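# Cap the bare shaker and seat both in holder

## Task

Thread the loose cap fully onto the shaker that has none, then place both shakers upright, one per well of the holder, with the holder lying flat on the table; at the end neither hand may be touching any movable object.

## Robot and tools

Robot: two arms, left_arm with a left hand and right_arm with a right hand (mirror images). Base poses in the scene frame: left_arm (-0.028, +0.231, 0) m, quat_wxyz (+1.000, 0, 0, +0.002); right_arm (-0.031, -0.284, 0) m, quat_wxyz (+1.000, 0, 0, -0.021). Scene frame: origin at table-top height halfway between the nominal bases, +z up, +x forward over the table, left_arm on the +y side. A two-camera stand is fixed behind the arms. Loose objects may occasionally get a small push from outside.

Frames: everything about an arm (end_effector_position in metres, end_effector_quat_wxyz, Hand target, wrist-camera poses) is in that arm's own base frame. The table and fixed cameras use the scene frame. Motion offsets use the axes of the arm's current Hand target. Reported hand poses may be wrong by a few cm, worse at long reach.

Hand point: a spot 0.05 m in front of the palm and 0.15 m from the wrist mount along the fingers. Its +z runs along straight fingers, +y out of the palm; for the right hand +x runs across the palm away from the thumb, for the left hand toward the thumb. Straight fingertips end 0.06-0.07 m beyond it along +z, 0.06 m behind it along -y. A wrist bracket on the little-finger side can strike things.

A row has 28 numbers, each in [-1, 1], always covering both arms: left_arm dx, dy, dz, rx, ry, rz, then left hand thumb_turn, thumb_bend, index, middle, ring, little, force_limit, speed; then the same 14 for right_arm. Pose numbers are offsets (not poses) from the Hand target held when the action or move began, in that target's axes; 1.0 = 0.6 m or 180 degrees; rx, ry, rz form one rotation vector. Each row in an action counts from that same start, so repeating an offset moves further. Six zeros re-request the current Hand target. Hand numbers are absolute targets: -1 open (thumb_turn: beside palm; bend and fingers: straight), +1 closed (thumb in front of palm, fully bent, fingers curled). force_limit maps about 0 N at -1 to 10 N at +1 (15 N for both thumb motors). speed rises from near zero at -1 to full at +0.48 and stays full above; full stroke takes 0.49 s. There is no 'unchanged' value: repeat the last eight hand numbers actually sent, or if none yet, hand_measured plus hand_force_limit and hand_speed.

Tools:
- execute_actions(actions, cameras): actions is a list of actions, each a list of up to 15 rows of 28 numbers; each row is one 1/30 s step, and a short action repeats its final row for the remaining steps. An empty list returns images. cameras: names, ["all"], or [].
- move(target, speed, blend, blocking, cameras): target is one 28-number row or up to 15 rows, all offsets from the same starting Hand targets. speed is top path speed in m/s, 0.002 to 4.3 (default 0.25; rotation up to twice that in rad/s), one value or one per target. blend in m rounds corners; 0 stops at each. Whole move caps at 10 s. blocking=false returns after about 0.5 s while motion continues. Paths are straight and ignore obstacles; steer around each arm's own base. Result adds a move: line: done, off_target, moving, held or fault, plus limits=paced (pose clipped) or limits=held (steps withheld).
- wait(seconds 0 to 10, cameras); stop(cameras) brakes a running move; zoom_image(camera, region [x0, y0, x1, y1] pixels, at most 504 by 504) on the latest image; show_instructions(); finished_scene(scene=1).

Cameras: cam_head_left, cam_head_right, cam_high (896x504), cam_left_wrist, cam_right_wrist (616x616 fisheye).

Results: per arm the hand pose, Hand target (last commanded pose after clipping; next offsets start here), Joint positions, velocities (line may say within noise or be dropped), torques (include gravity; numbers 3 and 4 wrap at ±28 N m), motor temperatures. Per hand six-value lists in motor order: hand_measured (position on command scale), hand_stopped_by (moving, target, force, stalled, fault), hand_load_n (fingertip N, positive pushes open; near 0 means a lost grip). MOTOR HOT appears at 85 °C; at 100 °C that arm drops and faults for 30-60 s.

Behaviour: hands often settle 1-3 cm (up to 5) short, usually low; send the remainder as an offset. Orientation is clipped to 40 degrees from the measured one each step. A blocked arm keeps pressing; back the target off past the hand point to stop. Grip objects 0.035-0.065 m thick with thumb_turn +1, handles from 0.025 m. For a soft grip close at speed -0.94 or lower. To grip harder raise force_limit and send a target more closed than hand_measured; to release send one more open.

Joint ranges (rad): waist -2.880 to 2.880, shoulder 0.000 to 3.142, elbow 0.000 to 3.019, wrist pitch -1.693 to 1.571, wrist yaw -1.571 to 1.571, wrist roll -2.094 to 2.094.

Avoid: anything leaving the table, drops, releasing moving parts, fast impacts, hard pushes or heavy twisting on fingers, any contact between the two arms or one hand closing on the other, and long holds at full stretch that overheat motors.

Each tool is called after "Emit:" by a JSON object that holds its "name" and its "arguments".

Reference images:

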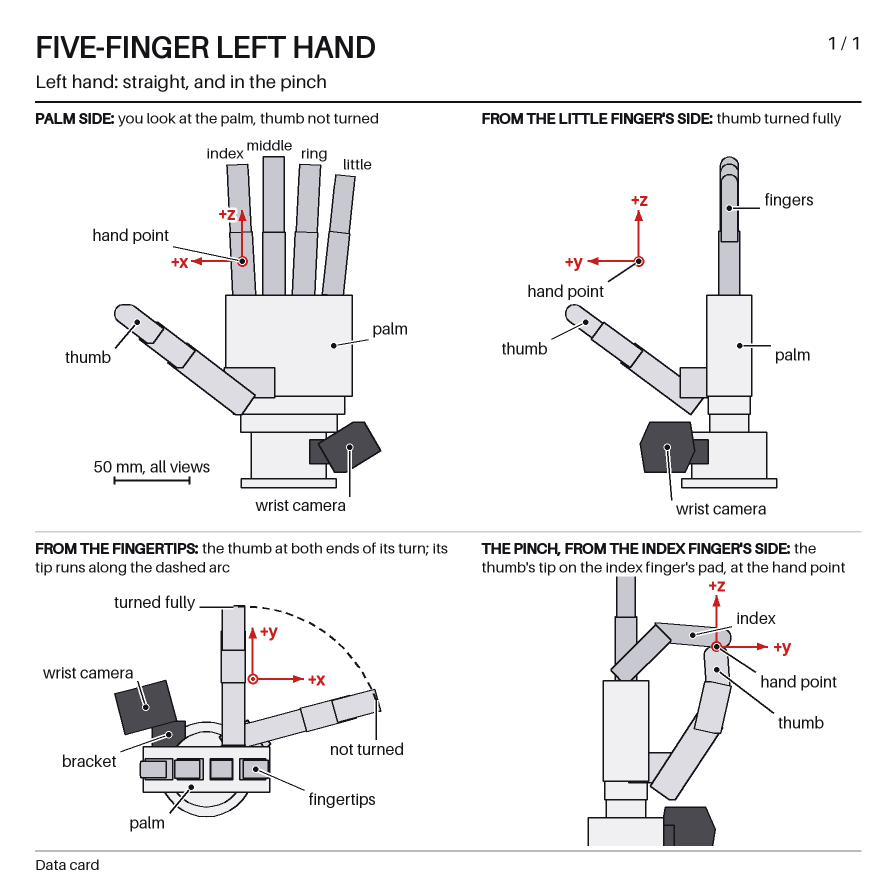

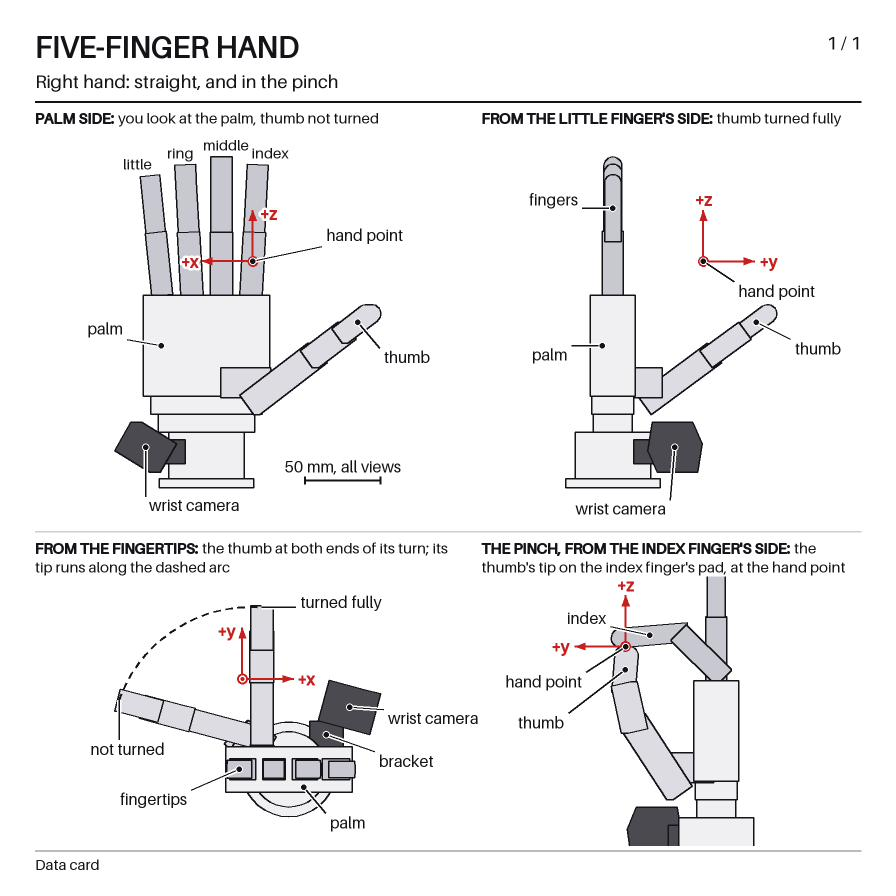

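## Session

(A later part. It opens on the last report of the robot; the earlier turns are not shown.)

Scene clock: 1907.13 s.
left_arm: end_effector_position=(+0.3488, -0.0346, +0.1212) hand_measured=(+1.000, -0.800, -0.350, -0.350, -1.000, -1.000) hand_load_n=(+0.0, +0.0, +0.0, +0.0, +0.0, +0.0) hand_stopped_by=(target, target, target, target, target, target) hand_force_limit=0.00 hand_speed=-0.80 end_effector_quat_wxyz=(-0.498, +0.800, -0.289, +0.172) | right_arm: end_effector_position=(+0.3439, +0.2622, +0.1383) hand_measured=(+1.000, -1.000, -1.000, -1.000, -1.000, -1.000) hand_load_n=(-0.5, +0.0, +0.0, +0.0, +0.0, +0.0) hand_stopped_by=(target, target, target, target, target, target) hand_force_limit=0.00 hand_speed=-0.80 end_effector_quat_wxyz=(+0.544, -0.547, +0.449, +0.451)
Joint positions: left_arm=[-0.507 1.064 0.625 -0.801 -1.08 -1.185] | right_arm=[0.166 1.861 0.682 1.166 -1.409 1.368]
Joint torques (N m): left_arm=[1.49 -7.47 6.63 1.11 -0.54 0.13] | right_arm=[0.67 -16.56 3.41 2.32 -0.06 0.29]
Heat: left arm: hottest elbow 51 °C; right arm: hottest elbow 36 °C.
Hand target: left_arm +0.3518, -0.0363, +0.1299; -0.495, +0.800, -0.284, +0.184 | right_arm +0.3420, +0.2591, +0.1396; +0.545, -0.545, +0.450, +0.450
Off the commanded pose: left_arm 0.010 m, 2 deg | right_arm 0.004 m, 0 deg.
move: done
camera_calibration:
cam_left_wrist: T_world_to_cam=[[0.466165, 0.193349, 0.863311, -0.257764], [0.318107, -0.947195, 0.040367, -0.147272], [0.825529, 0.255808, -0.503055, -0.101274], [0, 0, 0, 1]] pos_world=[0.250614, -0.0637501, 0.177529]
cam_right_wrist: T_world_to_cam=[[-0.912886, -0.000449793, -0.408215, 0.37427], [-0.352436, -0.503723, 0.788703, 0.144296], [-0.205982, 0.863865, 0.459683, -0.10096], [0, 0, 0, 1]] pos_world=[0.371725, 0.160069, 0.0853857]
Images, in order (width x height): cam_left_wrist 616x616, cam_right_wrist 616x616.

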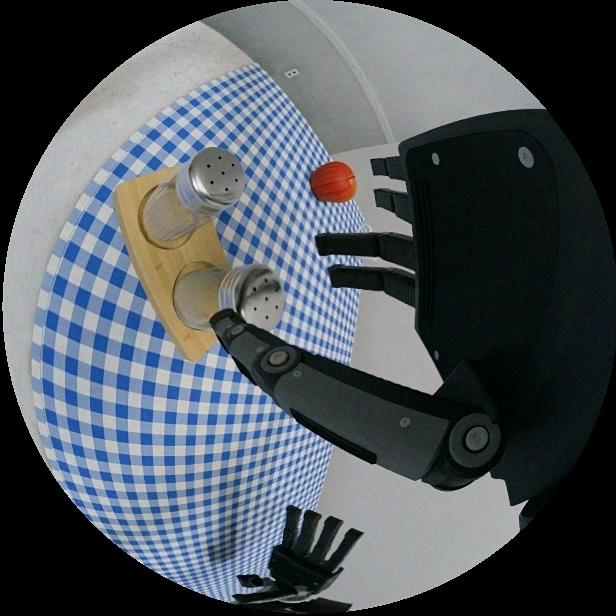

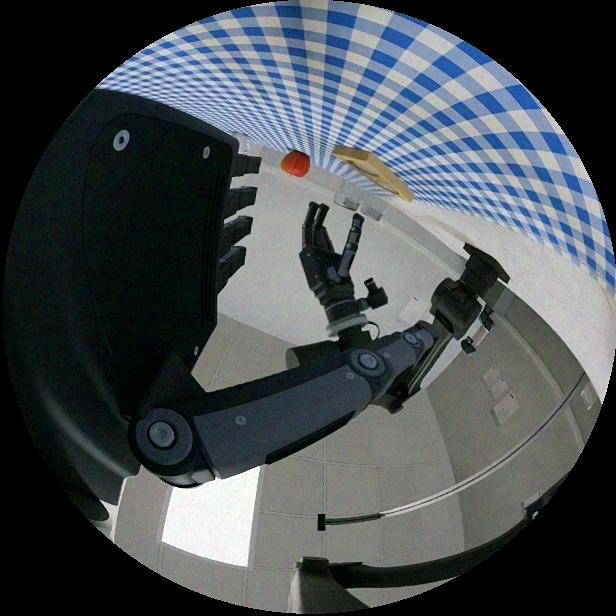

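Emit:
{"name": "move", "arguments": {"target": [-0.0027, 0.0413, 0.0222, 0, 0, 0, 1, -0.8, -0.35, -0.35, -1, -1, 0, -0.8, 0, 0, 0, 0, 0, 0, 1, -1, -1, -1, -1, -1, 0, -0.8], "speed": 0.08, "cameras": ["cam_left_wrist"]}}

Emit:
{"name": "zoom_image", "arguments": {"camera": "cam_left_wrist", "region": [200, 210, 350, 360]}}

Scene clock: 1913.53 s.
left_arm: end_effector_position=(+0.3486, -0.0348, +0.1038) hand_measured=(+1.000, -0.800, -0.350, -0.350, -1.000, -1.000) hand_load_n=(+0.0, +0.0, +0.0, +0.0, +0.0, +0.0) hand_stopped_by=(target, target, target, target, target, target) hand_force_limit=0.00 hand_speed=-0.80 end_effector_quat_wxyz=(-0.495, +0.801, -0.281, +0.187) | right_arm: end_effector_position=(+0.3439, +0.2622, +0.1383) hand_measured=(+1.000, -1.000, -1.000, -1.000, -1.000, -1.000) hand_load_n=(-0.5, +0.0, +0.0, +0.0, +0.0, +0.0) hand_stopped_by=(target, target, target, target, target, target) hand_force_limit=0.00 hand_speed=-0.80 end_effector_quat_wxyz=(+0.544, -0.547, +0.449, +0.451)
Joint positions: left_arm=[-0.507 1.07 0.568 -0.696 -1.078 -1.177] | right_arm=[0.166 1.861 0.682 1.166 -1.409 1.368]
Joint torques (N m): left_arm=[2.08 -4.84 6.49 1.31 -0.53 0.12] | right_arm=[0.67 -16.5 3.44 2.33 -0.06 0.29]
Heat: left arm: hottest elbow 51 °C; right arm: hottest elbow 36 °C.
Hand target: left_arm +0.3515, -0.0348, +0.1018; -0.495, +0.800, -0.284, +0.184 | right_arm +0.3420, +0.2591, +0.1396; +0.545, -0.545, +0.450, +0.450
Off the commanded pose: left_arm 0.004 m, 0 deg | right_arm 0.004 m, 0 deg.
move: done
camera_calibration:
cam_left_wrist: T_world_to_cam=[[0.439952, 0.206786, 0.873889, -0.234247], [0.312724, -0.947495, 0.0667647, -0.147534], [0.841811, 0.243913, -0.481519, -0.118097], [0, 0, 0, 1]] pos_world=[0.24861, -0.0625431, 0.15769]
Images, in order (width x height): cam_left_wrist 616x616.

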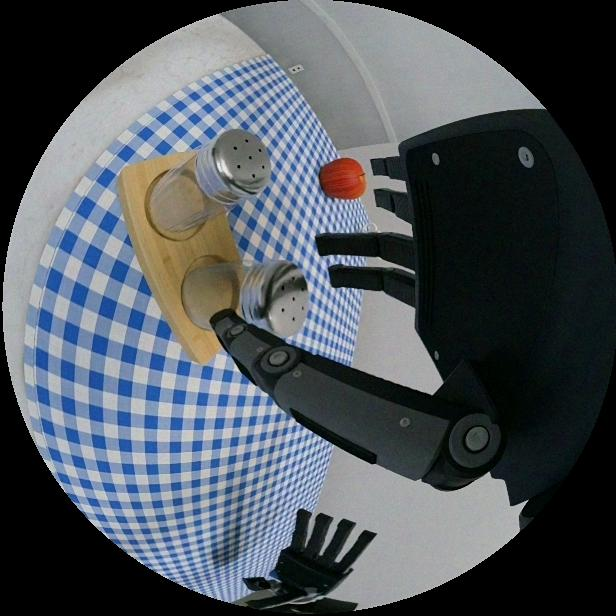

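Scaled by 3.360 from the camera's 616x616 image, which has a finer 880x880 frame.

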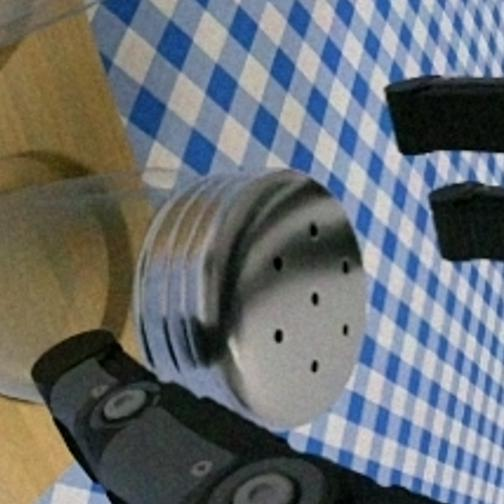

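Emit:
{"name": "execute_actions", "arguments": {"actions": [[[0,0,0,0,0,0,1,-0.4,0.35,0.35,-1,-1,-0.5,-0.94,0,0,0,0,0,0,1,-1,-1,-1,-1,-1,0,-0.8]],[[0,0,0,0,0,0,1,-0.4,0.35,0.35,-1,-1,-0.5,-0.94,0,0,0,0,0,0,1,-1,-1,-1,-1,-1,0,-0.8]],[[0,0,0,0,0,0,1,-0.4,0.35,0.35,-1,-1,-0.5,-0.94,0,0,0,0,0,0,1,-1,-1,-1,-1,-1,0,-0.8]],[[0,0,0,0,0,0,1,-0.4,0.35,0.35,-1,-1,-0.5,-0.94,0,0,0,0,0,0,1,-1,-1,-1,-1,-1,0,-0.8]]], "cameras": ["cam_left_wrist"]}}

Emit:
{"name": "zoom_image", "arguments": {"camera": "cam_left_wrist", "region": [200, 210, 350, 360]}}

Scene clock: 1919.43 s.
left_arm: end_effector_position=(+0.3485, -0.0349, +0.1037) hand_measured=(+1.000, -0.628, -0.002, -0.024, -1.000, -1.000) hand_load_n=(+0.0, +5.5, +3.5, +1.5, +0.0, +0.0) hand_stopped_by=(target, force, force, force, target, target) hand_force_limit=-0.50 hand_speed=-0.94 end_effector_quat_wxyz=(-0.494, +0.801, -0.282, +0.187) | right_arm: end_effector_position=(+0.3439, +0.2622, +0.1383) hand_measured=(+1.000, -1.000, -1.000, -1.000, -1.000, -1.000) hand_load_n=(+0.0, +0.0, -0.5, +0.0, +0.0, +0.0) hand_stopped_by=(target, target, target, target, target, target) hand_force_limit=0.00 hand_speed=-0.80 end_effector_quat_wxyz=(+0.544, -0.547, +0.449, +0.451)
Joint positions: left_arm=[-0.507 1.07 0.568 -0.696 -1.077 -1.176] | right_arm=[0.166 1.861 0.682 1.166 -1.409 1.368]
Joint torques (N m): left_arm=[2.08 -4.72 6.42 1.21 -0.56 0.13] | right_arm=[0.67 -16.62 3.43 2.35 -0.07 0.29]
Heat: left arm: hottest elbow 51 °C; right arm: hottest elbow 36 °C.
Hand target: left_arm +0.3515, -0.0348, +0.1019; -0.495, +0.800, -0.284, +0.184 | right_arm +0.3420, +0.2591, +0.1396; +0.545, -0.545, +0.450, +0.450
Off the commanded pose: left_arm 0.004 m, 0 deg | right_arm 0.004 m, 0 deg.
camera_calibration:
cam_left_wrist: T_world_to_cam=[[0.441257, 0.206456, 0.873309, -0.234395], [0.311766, -0.947826, 0.066546, -0.147369], [0.841484, 0.242904, -0.4826, -0.117932], [0, 0, 0, 1]] pos_world=[0.24861, -0.0626417, 0.157592]
Images, in order (width x height): cam_left_wrist 616x616.

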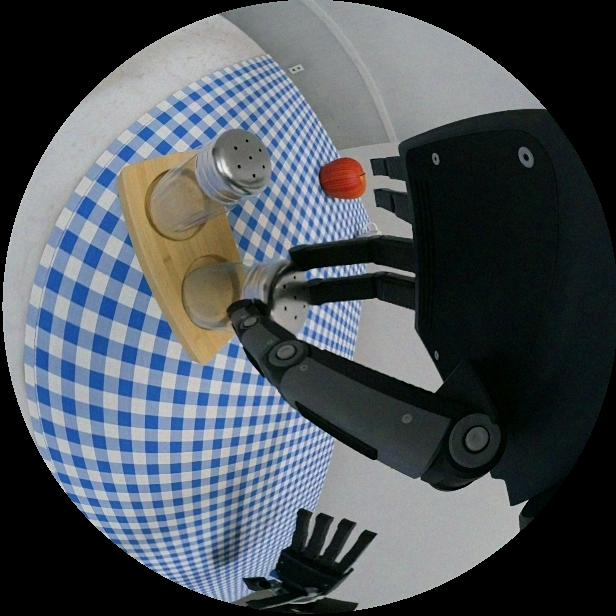

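Scaled by 3.360 from the camera's 616x616 image, which has a finer 880x880 frame.

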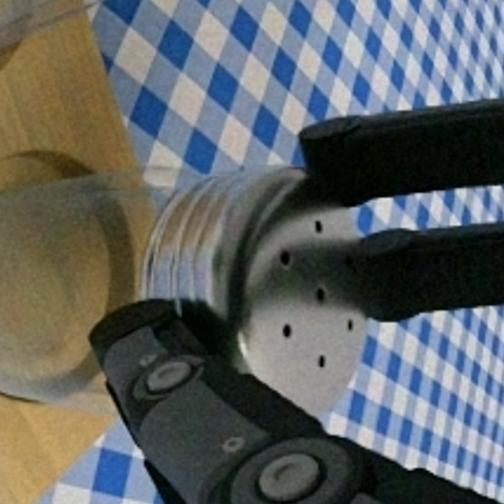

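Emit:
{"name": "move", "arguments": {"target": [[0.0003, 0.0017, -0.0063, -0.002, 0.1249, 0.0613, 1, -0.4, 0.35, 0.35, -1, -1, -0.5, -0.94, 0, 0, 0, 0, 0, 0, 1, -1, -1, -1, -1, -1, 0, -0.8], [-0.002, -0.0008, -0.013, -0.0039, 0.2497, 0.1226, 1, -0.4, 0.35, 0.35, -1, -1, -0.5, -0.94, 0, 0, 0, 0, 0, 0, 1, -1, -1, -1, -1, -1, 0, -0.8]], "speed": 0.12, "blend": [0.01, 0], "cameras": ["cam_left_wrist"]}}

Emit:
{"name": "zoom_image", "arguments": {"camera": "cam_left_wrist", "region": [200, 210, 350, 360]}}

Scene clock: 1929.47 s.
left_arm: end_effector_position=(+0.3468, -0.0431, +0.1075) hand_measured=(+1.000, -0.628, -0.002, -0.024, -1.000, -1.000) hand_load_n=(+0.0, +4.5, +3.5, +1.5, +0.0, +0.0) hand_stopped_by=(target, force, force, force, target, target) hand_force_limit=-0.50 hand_speed=-0.94 end_effector_quat_wxyz=(-0.367, +0.607, -0.594, +0.379) | right_arm: end_effector_position=(+0.3439, +0.2622, +0.1383) hand_measured=(+1.000, -1.000, -1.000, -1.000, -1.000, -1.000) hand_load_n=(-0.5, +0.0, +0.0, +0.0, +0.0, +0.0) hand_stopped_by=(target, target, target, target, target, target) hand_force_limit=0.00 hand_speed=-0.80 end_effector_quat_wxyz=(+0.544, -0.547, +0.449, +0.451)
Joint positions: left_arm=[-0.047 0.723 0.312 -0.049 -0.036 -0.045] | right_arm=[0.166 1.861 0.682 1.166 -1.409 1.368]
Joint torques (N m): left_arm=[2.61 -3.02 6.86 1.81 0.27 0.18] | right_arm=[0.67 -16.62 3.44 2.35 -0.07 0.29]
Heat: left arm: hottest elbow 50 °C; right arm: hottest elbow 36 °C.
Hand target: left_arm +0.3462, -0.0392, +0.1057; -0.370, +0.605, -0.596, +0.377 | right_arm +0.3420, +0.2591, +0.1396; +0.545, -0.545, +0.450, +0.450
Off the commanded pose: left_arm 0.004 m, 1 deg | right_arm 0.004 m, 0 deg.
move: done
camera_calibration:
cam_left_wrist: T_world_to_cam=[[0.443181, -0.203399, 0.873052, -0.253565], [-0.527278, -0.846773, 0.0703815, 0.140063], [0.724961, -0.491532, -0.482522, -0.103887], [0, 0, 0, 1]] pos_world=[0.261541, 0.0159631, 0.16139]
Images, in order (width x height): cam_left_wrist 616x616.

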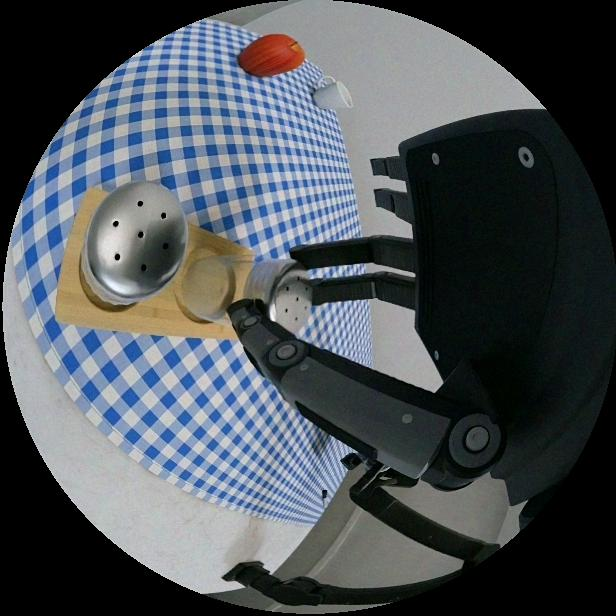

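Scaled by 3.360 from the camera's 616x616 image, which has a finer 880x880 frame.

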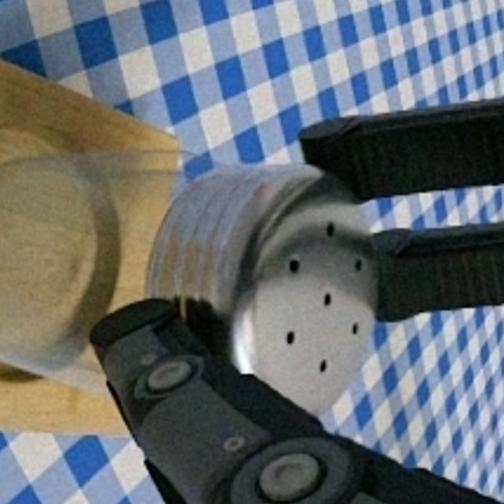

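Emit:
{"name": "move", "arguments": {"target": [[0.0002, 0.0073, -0.0028, -0.002, 0.1196, 0.059, 1, -0.4, 0.35, 0.35, -1, -1, -0.5, -0.94, 0, 0, 0, 0, 0, 0, 1, -1, -1, -1, -1, -1, 0, -0.8], [-0.0023, 0.0063, -0.0043, -0.0042, 0.2492, 0.1229, 1, -0.4, 0.35, 0.35, -1, -1, -0.5, -0.94, 0, 0, 0, 0, 0, 0, 1, -1, -1, -1, -1, -1, 0, -0.8]], "speed": 0.12, "blend": [0.01, 0], "cameras": ["cam_left_wrist", "cam_right_wrist"]}}

Emit:
{"name": "zoom_image", "arguments": {"camera": "cam_left_wrist", "region": [200, 210, 350, 360]}}

Emit:
{"name": "zoom_image", "arguments": {"camera": "cam_right_wrist", "region": [300, 150, 400, 250]}}

Scene clock: 1941.03 s.
left_arm: end_effector_position=(+0.3361, -0.0425, +0.1045) hand_measured=(+1.000, -0.630, -0.002, -0.024, -1.000, -1.000) hand_load_n=(+0.0, +6.0, +5.0, +1.5, +0.0, +0.0) hand_stopped_by=(target, force, force, force, target, target) hand_force_limit=-0.50 hand_speed=-0.94 end_effector_quat_wxyz=(+0.180, -0.295, +0.794, -0.501) | right_arm: end_effector_position=(+0.3439, +0.2622, +0.1383) hand_measured=(+1.000, -1.000, -1.000, -1.000, -1.000, -1.000) hand_load_n=(-0.5, +0.0, +0.0, +0.0, +0.0, +0.0) hand_stopped_by=(target, target, target, target, target, target) hand_force_limit=0.00 hand_speed=-0.80 end_effector_quat_wxyz=(+0.544, -0.547, +0.449, +0.451)
Joint positions: left_arm=[0.336 1.091 0.554 -0.395 1 0.839] | right_arm=[0.166 1.861 0.682 1.166 -1.409 1.368]
Joint torques (N m): left_arm=[1.85 -3.96 7.91 0.59 0.52 0.16] | right_arm=[0.73 -16.62 3.43 2.32 -0.06 0.29]
Heat: left arm: hottest elbow 51 °C; right arm: hottest elbow 36 °C.
Hand target: left_arm +0.3423, -0.0378, +0.1034; +0.176, -0.297, +0.796, -0.498 | right_arm +0.3420, +0.2591, +0.1396; +0.545, -0.545, +0.450, +0.450
Off the commanded pose: left_arm 0.008 m, 1 deg | right_arm 0.004 m, 0 deg.
move: done
camera_calibration:
cam_left_wrist: T_world_to_cam=[[0.114015, -0.471951, 0.874221, -0.146947], [-0.988485, -0.14201, 0.0522521, 0.322075], [0.0994877, -0.870112, -0.482708, 0.0968735], [0, 0, 0, 1]] pos_world=[0.325482, 0.0606769, 0.158396]
cam_right_wrist: T_world_to_cam=[[-0.912886, -0.000449793, -0.408215, 0.37427], [-0.352436, -0.503723, 0.788703, 0.144296], [-0.205982, 0.863865, 0.459683, -0.10096], [0, 0, 0, 1]] pos_world=[0.371725, 0.160069, 0.0853857]
Images, in order (width x height): cam_left_wrist 616x616, cam_right_wrist 616x616.

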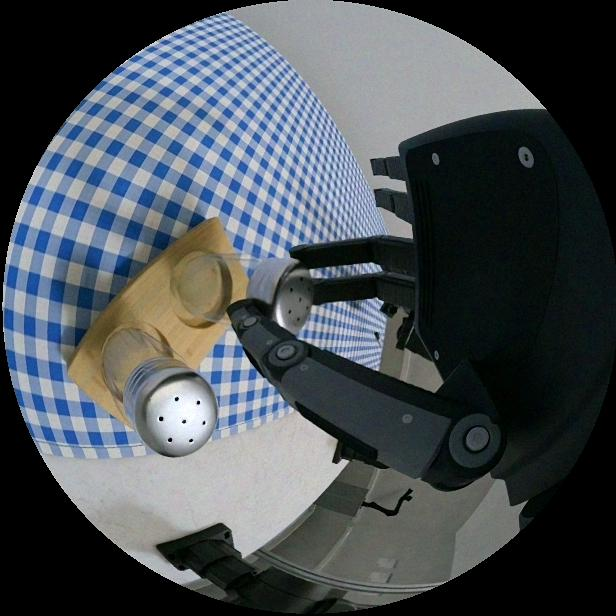

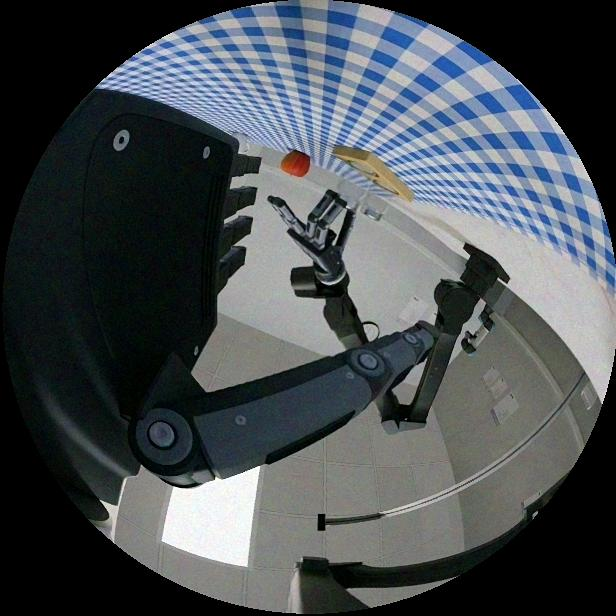

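Scaled by 3.360 from the camera's 616x616 image, which has a finer 880x880 frame.

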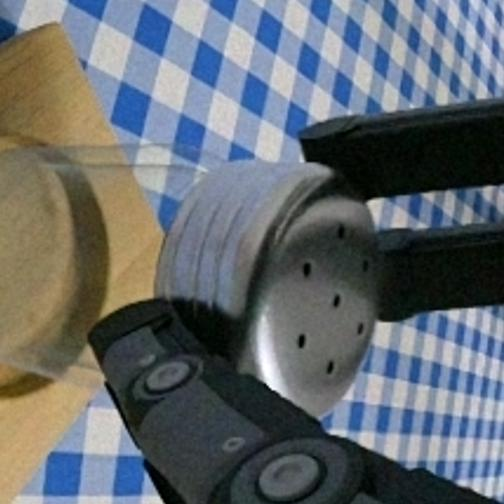

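Scaled by 5.040 from the camera's 616x616 image, which has a finer 880x880 frame.

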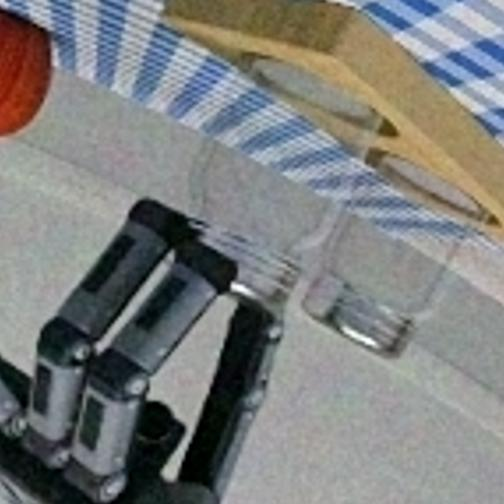

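Emit:
{"name": "execute_actions", "arguments": {"actions": [[[0,0,0,0,0,0,1,-0.72,-0.18,-0.18,-1,-1,0,-0.9,0,0,0,0,0,0,1,-1,-1,-1,-1,-1,0,-0.8]],[[0,0,0,0,0,0,1,-0.72,-0.18,-0.18,-1,-1,0,-0.9,0,0,0,0,0,0,1,-1,-1,-1,-1,-1,0,-0.8]]], "cameras": ["cam_left_wrist"]}}

Emit:
{"name": "zoom_image", "arguments": {"camera": "cam_left_wrist", "region": [220, 240, 340, 360]}}

Emit:
{"name": "zoom_image", "arguments": {"camera": "cam_left_wrist", "region": [120, 345, 240, 465]}}

Scene clock: 1954.43 s.
left_arm: end_effector_position=(+0.3341, -0.0430, +0.0986) hand_measured=(+1.000, -0.720, -0.180, -0.180, -1.000, -1.000) hand_load_n=(+0.0, +0.0, +0.0, +0.0, +0.0, +0.0) hand_stopped_by=(target, target, target, target, target, target) hand_force_limit=0.00 hand_speed=-0.90 end_effector_quat_wxyz=(+0.170, -0.300, +0.794, -0.500) | right_arm: end_effector_position=(+0.3439, +0.2622, +0.1383) hand_measured=(+1.000, -1.000, -1.000, -1.000, -1.000, -1.000) hand_load_n=(+0.0, +0.0, +0.0, +0.0, +0.0, +0.0) hand_stopped_by=(target, target, target, target, target, target) hand_force_limit=0.00 hand_speed=-0.80 end_effector_quat_wxyz=(+0.544, -0.547, +0.449, +0.451)
Joint positions: left_arm=[0.336 1.11 0.554 -0.404 1 0.843] | right_arm=[0.166 1.861 0.682 1.166 -1.409 1.368]
Joint torques (N m): left_arm=[2.02 -5.66 7.82 0.85 0.53 0.13] | right_arm=[0.62 -16.67 3.41 2.33 -0.06 0.3]
Heat: left arm: hottest elbow 51 °C; right arm: hottest elbow 36 °C.
Hand target: left_arm +0.3423, -0.0378, +0.1035; +0.176, -0.297, +0.796, -0.498 | right_arm +0.3420, +0.2591, +0.1396; +0.545, -0.545, +0.450, +0.450
Off the commanded pose: left_arm 0.011 m, 1 deg | right_arm 0.004 m, 0 deg.
camera_calibration:
cam_left_wrist: T_world_to_cam=[[0.132943, -0.466513, 0.874466, -0.148058], [-0.987298, -0.139776, 0.0755286, 0.317719], [0.0869944, -0.8734, -0.47917, 0.0974795], [0, 0, 0, 1]] pos_world=[0.324887, 0.0604772, 0.152184]
Images, in order (width x height): cam_left_wrist 616x616.

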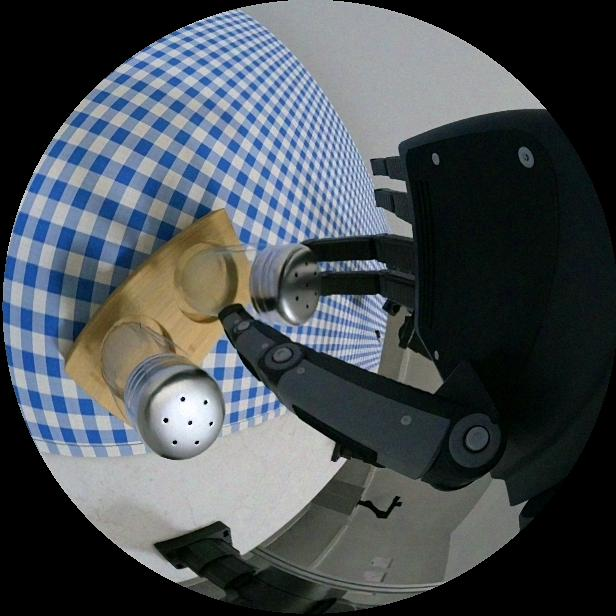

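Scaled by 4.200 from the camera's 616x616 image, which has a finer 880x880 frame.

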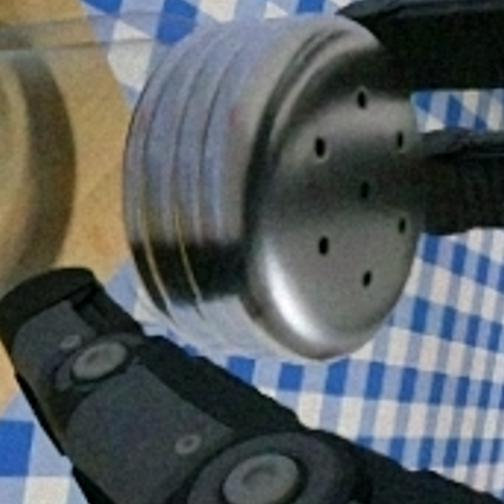

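Scaled by 4.200 from the camera's 616x616 image, which has a finer 880x880 frame.

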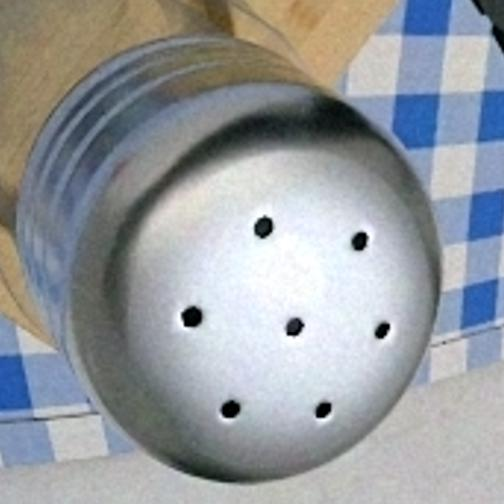

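Emit:
{"name": "move", "arguments": {"target": [[0.0009, -0.0621, -0.0306, 0, 0, 0, 1, -0.72, -0.18, -0.18, -1, -1, 0, -0.9, 0, 0, 0, 0, 0, 0, 1, -1, -1, -1, -1, -1, 0, -0.8], [-0.0053, -0.0641, -0.0268, 0.0029, -0.1996, -0.0983, 1, -0.72, -0.18, -0.18, -1, -1, 0, -0.9, 0, 0, 0, 0, 0, 0, 1, -1, -1, -1, -1, -1, 0, -0.8], [-0.012, -0.0665, -0.0222, 0.0058, -0.3993, -0.1967, 1, -0.72, -0.18, -0.18, -1, -1, 0, -0.9, 0, 0, 0, 0, 0, 0, 1, -1, -1, -1, -1, -1, 0, -0.8], [-0.0182, -0.0662, -0.023, 0.0081, -0.559, -0.2753, 1, -0.72, -0.18, -0.18, -1, -1, 0, -0.9, 0, 0, 0, 0, 0, 0, 1, -1, -1, -1, -1, -1, 0, -0.8], [-0.0133, -0.0435, -0.012, 0.0072, -0.4991, -0.2458, 1, -0.8, -0.35, -0.35, -1, -1, 0, -0.9, 0, 0, 0, 0, 0, 0, 1, -1, -1, -1, -1, -1, 0, -0.8]], "speed": [0.12, 0.3, 0.3, 0.3, 0.12], "blend": [0.015, 0.02, 0.02, 0.01, 0], "cameras": ["cam_left_wrist", "cam_right_wrist"]}}

Emit:
{"name": "zoom_image", "arguments": {"camera": "cam_left_wrist", "region": [210, 230, 330, 350]}}

Emit:
{"name": "zoom_image", "arguments": {"camera": "cam_left_wrist", "region": [130, 120, 250, 240]}}

Emit:
{"name": "zoom_image", "arguments": {"camera": "cam_right_wrist", "region": [320, 160, 400, 240]}}

Scene clock: 1976.27 s.
left_arm: end_effector_position=(+0.3489, -0.0345, +0.1211) hand_measured=(+1.000, -0.800, -0.350, -0.350, -1.000, -1.000) hand_load_n=(+0.0, +0.0, +0.0, +0.0, +0.0, +0.0) hand_stopped_by=(target, target, target, target, target, target) hand_force_limit=0.00 hand_speed=-0.90 end_effector_quat_wxyz=(-0.497, +0.800, -0.289, +0.171) | right_arm: end_effector_position=(+0.3439, +0.2622, +0.1383) hand_measured=(+1.000, -1.000, -1.000, -1.000, -1.000, -1.000) hand_load_n=(+0.0, +0.0, +0.0, +0.0, +0.0, +0.0) hand_stopped_by=(target, target, target, target, target, target) hand_force_limit=0.00 hand_speed=-0.80 end_effector_quat_wxyz=(+0.544, -0.547, +0.449, +0.451)
Joint positions: left_arm=[-0.506 1.066 0.626 -0.804 -1.079 -1.187] | right_arm=[0.166 1.861 0.682 1.166 -1.409 1.368]
Joint torques (N m): left_arm=[1.61 -7.47 6.63 1.1 -0.53 0.13] | right_arm=[0.67 -16.56 3.44 2.33 -0.06 0.29]
Heat: left arm: hottest elbow 52 °C; right arm: hottest elbow 35 °C.
Hand target: left_arm +0.3519, -0.0363, +0.1298; -0.495, +0.801, -0.284, +0.183 | right_arm +0.3420, +0.2591, +0.1396; +0.545, -0.545, +0.450, +0.450
Off the commanded pose: left_arm 0.010 m, 2 deg | right_arm 0.004 m, 0 deg.
move: done
camera_calibration:
cam_left_wrist: T_world_to_cam=[[0.46731, 0.194214, 0.862498, -0.258166], [0.319477, -0.946745, 0.0400886, -0.147643], [0.824352, 0.256815, -0.50447, -0.100809], [0, 0, 0, 1]] pos_world=[0.250914, -0.0637518, 0.177731]
cam_right_wrist: T_world_to_cam=[[-0.912886, -0.000449793, -0.408215, 0.37427], [-0.352436, -0.503723, 0.788703, 0.144296], [-0.205982, 0.863865, 0.459683, -0.10096], [0, 0, 0, 1]] pos_world=[0.371725, 0.160069, 0.0853857]
Images, in order (width x height): cam_left_wrist 616x616, cam_right_wrist 616x616.

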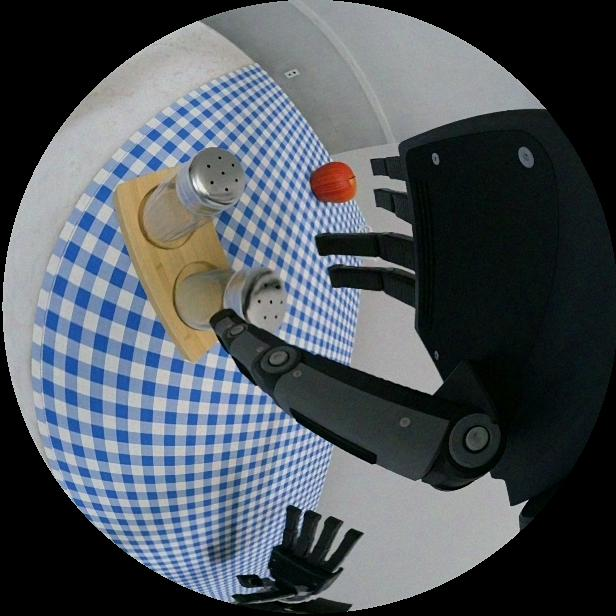

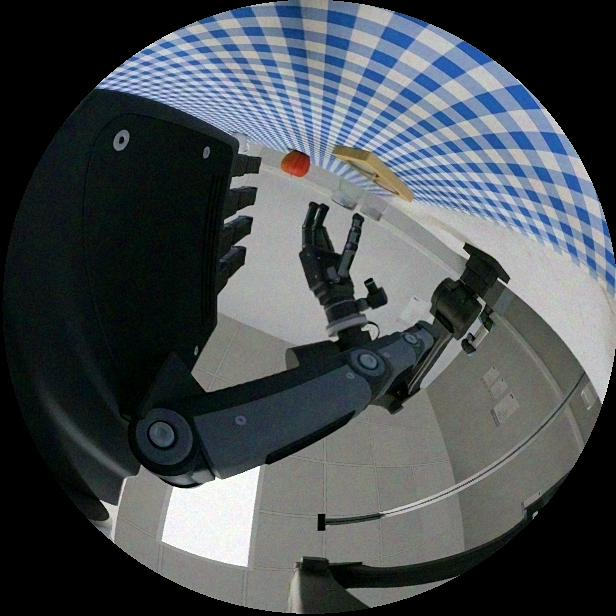

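Scaled by 4.200 from the camera's 616x616 image, which has a finer 880x880 frame.

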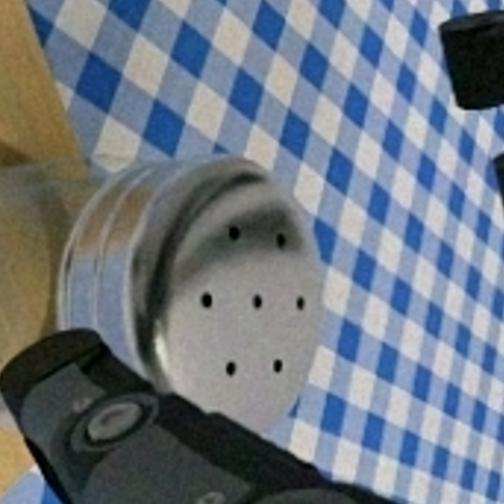

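Scaled by 4.200 from the camera's 616x616 image, which has a finer 880x880 frame.

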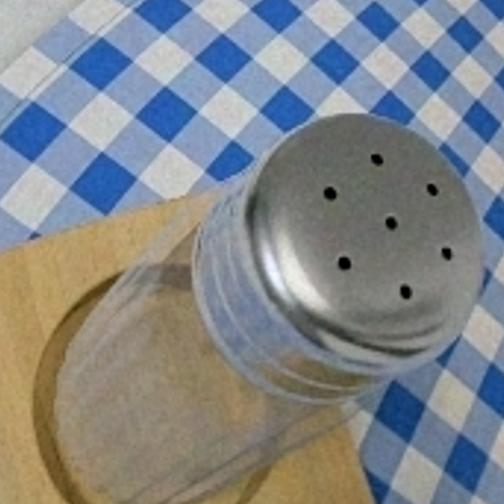

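Scaled by 6.300 from the camera's 616x616 image, which has a finer 880x880 frame.

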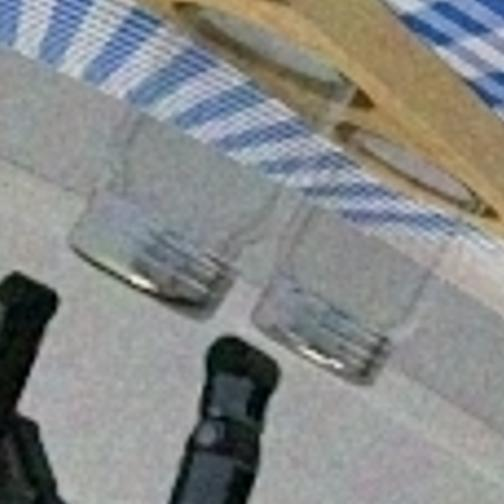

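Emit:
{"name": "zoom_image", "arguments": {"camera": "cam_left_wrist", "region": [165, 250, 235, 335]}}

Emit:
{"name": "zoom_image", "arguments": {"camera": "cam_right_wrist", "region": [330, 165, 370, 215]}}

Scaled by 5.929 from the camera's 616x616 image, which has a finer 880x880 frame.

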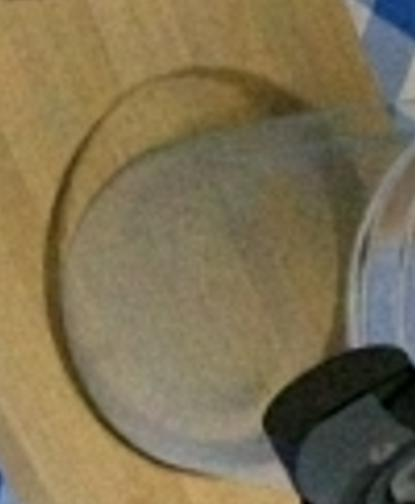

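Scaled by 10.080 from the camera's 616x616 image, which has a finer 880x880 frame.

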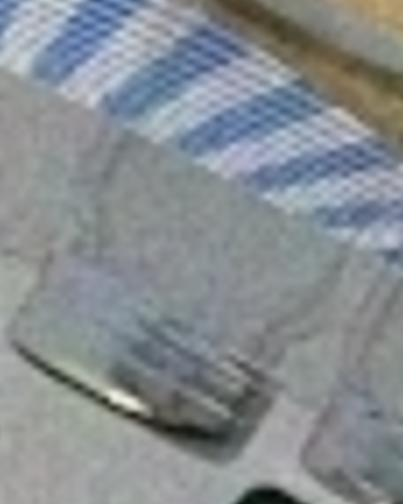

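Emit:
{"name": "move", "arguments": {"target": [0.0027, 0.081, 0.0407, 0, 0, 0, 1, -0.8, -0.35, -0.35, -1, -1, 0, -0.9, 0, 0, 0, 0, 0, 0, 1, -1, -1, -1, -1, -1, 0, -0.8], "speed": 0.1, "cameras": ["cam_left_wrist", "cam_right_wrist"]}}

Emit:
{"name": "zoom_image", "arguments": {"camera": "cam_left_wrist", "region": [200, 210, 370, 360]}}

Scene clock: 2011.50 s.
left_arm: end_effector_position=(+0.3509, -0.0357, +0.0768) hand_measured=(+1.000, -0.800, -0.350, -0.350, -1.000, -1.000) hand_load_n=(+0.0, +0.0, +0.5, +0.0, +0.0, +0.0) hand_stopped_by=(target, target, target, target, target, target) hand_force_limit=0.00 hand_speed=-0.90 end_effector_quat_wxyz=(-0.495, +0.802, -0.280, +0.184) | right_arm: end_effector_position=(+0.3439, +0.2622, +0.1383) hand_measured=(+1.000, -1.000, -1.000, -1.000, -1.000, -1.000) hand_load_n=(+0.0, +0.0, +0.0, +0.0, +0.0, +0.0) hand_stopped_by=(target, target, target, target, target, target) hand_force_limit=0.00 hand_speed=-0.80 end_effector_quat_wxyz=(+0.544, -0.547, +0.449, +0.451)
Joint positions: left_arm=[-0.506 1.14 0.534 -0.605 -1.079 -1.187] | right_arm=[0.166 1.861 0.682 1.166 -1.409 1.368]
Joint torques (N m): left_arm=[1.61 -5.3 6.16 1.28 -0.54 0.12] | right_arm=[0.67 -16.56 3.4 2.33 -0.06 0.29]
Heat: left arm: hottest elbow 51 °C; right arm: hottest elbow 35 °C.
Hand target: left_arm +0.3539, -0.0375, +0.0755; -0.495, +0.801, -0.284, +0.183 | right_arm +0.3420, +0.2591, +0.1396; +0.545, -0.545, +0.450, +0.450
Off the commanded pose: left_arm 0.004 m, 0 deg | right_arm 0.004 m, 0 deg.
move: done
camera_calibration:
cam_left_wrist: T_world_to_cam=[[0.443187, 0.207845, 0.872001, -0.212426], [0.31783, -0.945989, 0.0639467, -0.148879], [0.838194, 0.248808, -0.485309, -0.131173], [0, 0, 0, 1]] pos_world=[0.251411, -0.0640498, 0.131096]
cam_right_wrist: T_world_to_cam=[[-0.912886, -0.000449793, -0.408215, 0.37427], [-0.352436, -0.503723, 0.788703, 0.144296], [-0.205982, 0.863865, 0.459683, -0.10096], [0, 0, 0, 1]] pos_world=[0.371725, 0.160069, 0.0853857]
Images, in order (width x height): cam_left_wrist 616x616, cam_right_wrist 616x616.

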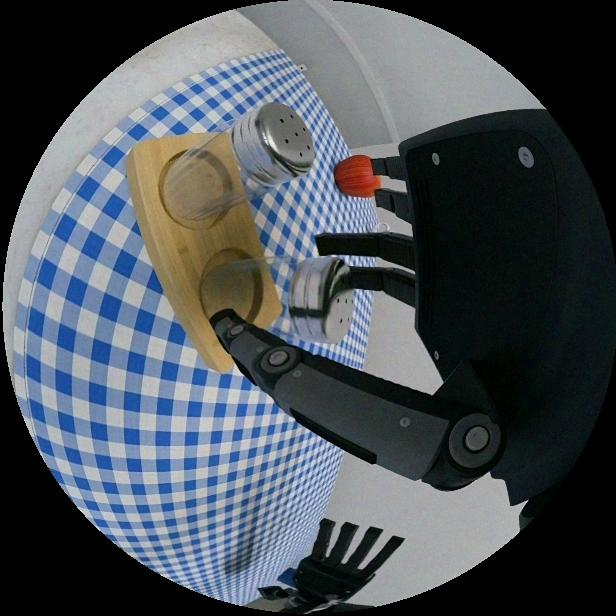

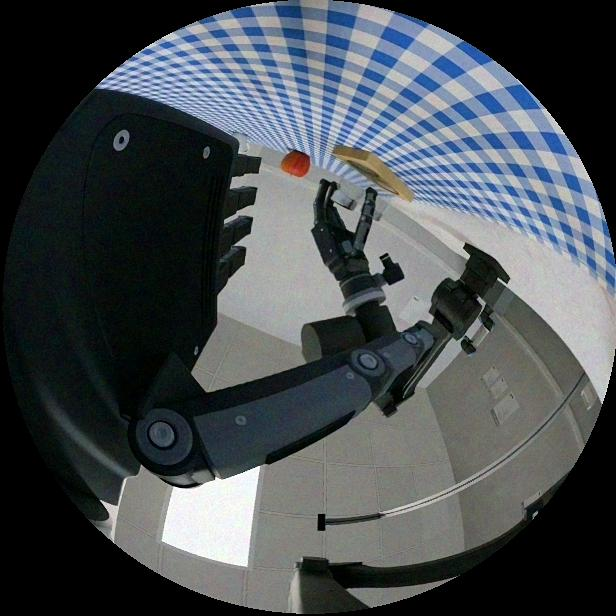

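Scaled by 2.965 from the camera's 616x616 image, which has a finer 880x880 frame.

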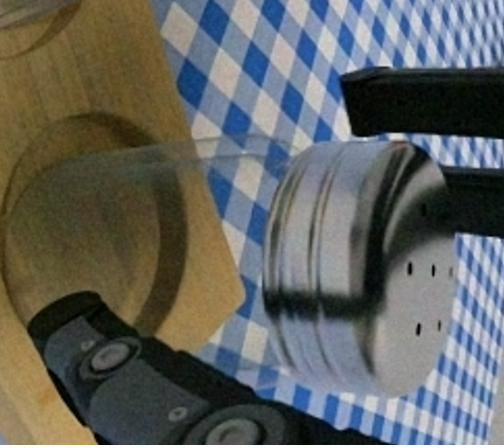

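Emit:
{"name": "execute_actions", "arguments": {"actions": [[[0,0,0,0,0,0,1,-0.45,0.3,0.3,-1,-1,-0.2,-0.94,0,0,0,0,0,0,1,-1,-1,-1,-1,-1,0,-0.8]],[[0,0,0,0,0,0,1,-0.45,0.3,0.3,-1,-1,-0.2,-0.94,0,0,0,0,0,0,1,-1,-1,-1,-1,-1,0,-0.8]],[[0,0,0,0,0,0,1,-0.45,0.3,0.3,-1,-1,-0.2,-0.94,0,0,0,0,0,0,1,-1,-1,-1,-1,-1,0,-0.8]],[[0,0,0,0,0,0,1,-0.45,0.3,0.3,-1,-1,-0.2,-0.94,0,0,0,0,0,0,1,-1,-1,-1,-1,-1,0,-0.8]]], "cameras": ["cam_left_wrist", "cam_right_wrist"]}}

Emit:
{"name": "zoom_image", "arguments": {"camera": "cam_left_wrist", "region": [200, 210, 370, 360]}}

Emit:
{"name": "zoom_image", "arguments": {"camera": "cam_right_wrist", "region": [310, 150, 400, 240]}}

Scene clock: 2015.43 s.
left_arm: end_effector_position=(+0.3509, -0.0358, +0.0767) hand_measured=(+1.000, -0.654, -0.046, -0.064, -1.000, -1.000) hand_load_n=(+0.0, +7.5, +5.0, +3.0, +0.0, +0.0) hand_stopped_by=(target, force, force, force, target, target) hand_force_limit=-0.20 hand_speed=-0.94 end_effector_quat_wxyz=(-0.495, +0.802, -0.281, +0.184) | right_arm: end_effector_position=(+0.3439, +0.2622, +0.1383) hand_measured=(+1.000, -1.000, -1.000, -1.000, -1.000, -1.000) hand_load_n=(-0.5, +0.0, +0.0, +0.0, +0.0, +0.0) hand_stopped_by=(target, target, target, target, target, target) hand_force_limit=0.00 hand_speed=-0.80 end_effector_quat_wxyz=(+0.544, -0.547, +0.449, +0.451)
Joint positions: left_arm=[-0.506 1.14 0.534 -0.605 -1.078 -1.187] | right_arm=[0.166 1.861 0.682 1.166 -1.409 1.368]
Joint torques (N m): left_arm=[1.55 -5.19 6.15 1.18 -0.57 0.12] | right_arm=[0.73 -16.56 3.43 2.33 -0.07 0.3]
Heat: left arm: hottest elbow 51 °C; right arm: hottest elbow 35 °C.
Hand target: left_arm +0.3538, -0.0375, +0.0755; -0.495, +0.801, -0.284, +0.183 | right_arm +0.3420, +0.2591, +0.1396; +0.545, -0.545, +0.450, +0.450
Off the commanded pose: left_arm 0.004 m, 0 deg | right_arm 0.004 m, 0 deg.
camera_calibration:
cam_left_wrist: T_world_to_cam=[[0.443781, 0.208041, 0.871652, -0.212497], [0.317527, -0.946077, 0.0641429, -0.148929], [0.837995, 0.248308, -0.485909, -0.131051], [0, 0, 0, 1]] pos_world=[0.251411, -0.0641492, 0.131097]
cam_right_wrist: T_world_to_cam=[[-0.912886, -0.000449793, -0.408215, 0.37427], [-0.352436, -0.503723, 0.788703, 0.144296], [-0.205982, 0.863865, 0.459683, -0.10096], [0, 0, 0, 1]] pos_world=[0.371725, 0.160069, 0.0853857]
Images, in order (width x height): cam_left_wrist 616x616, cam_right_wrist 616x616.

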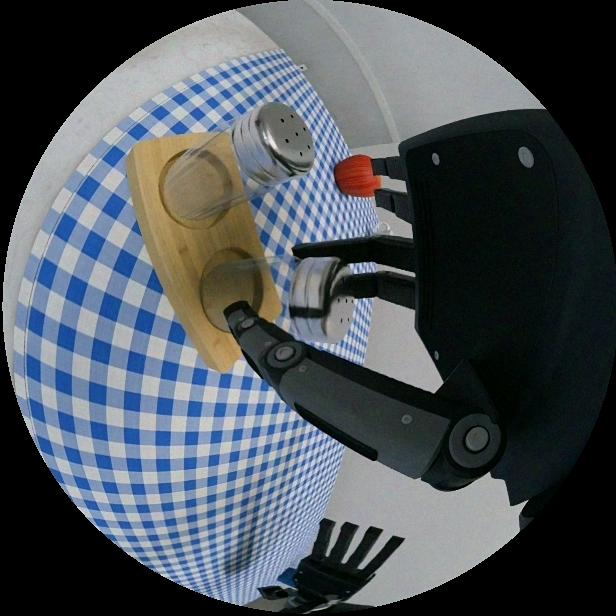

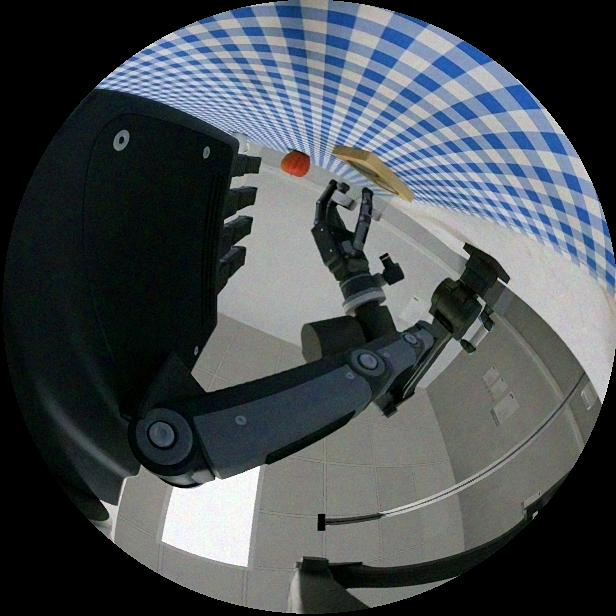

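Scaled by 2.965 from the camera's 616x616 image, which has a finer 880x880 frame.

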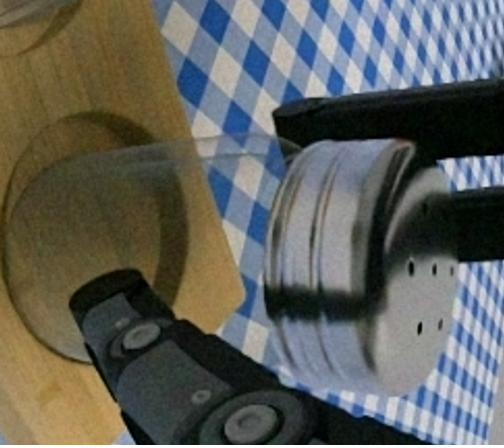

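Scaled by 5.600 from the camera's 616x616 image, which has a finer 880x880 frame.

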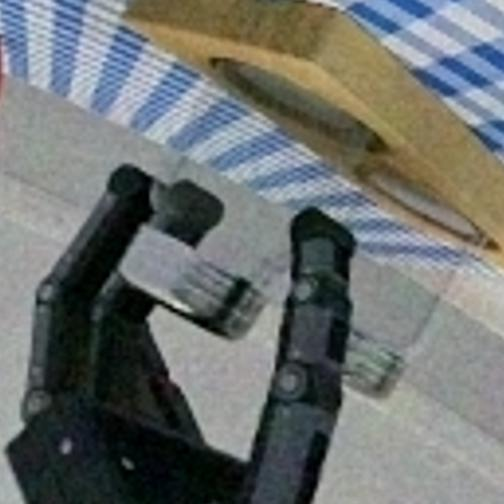

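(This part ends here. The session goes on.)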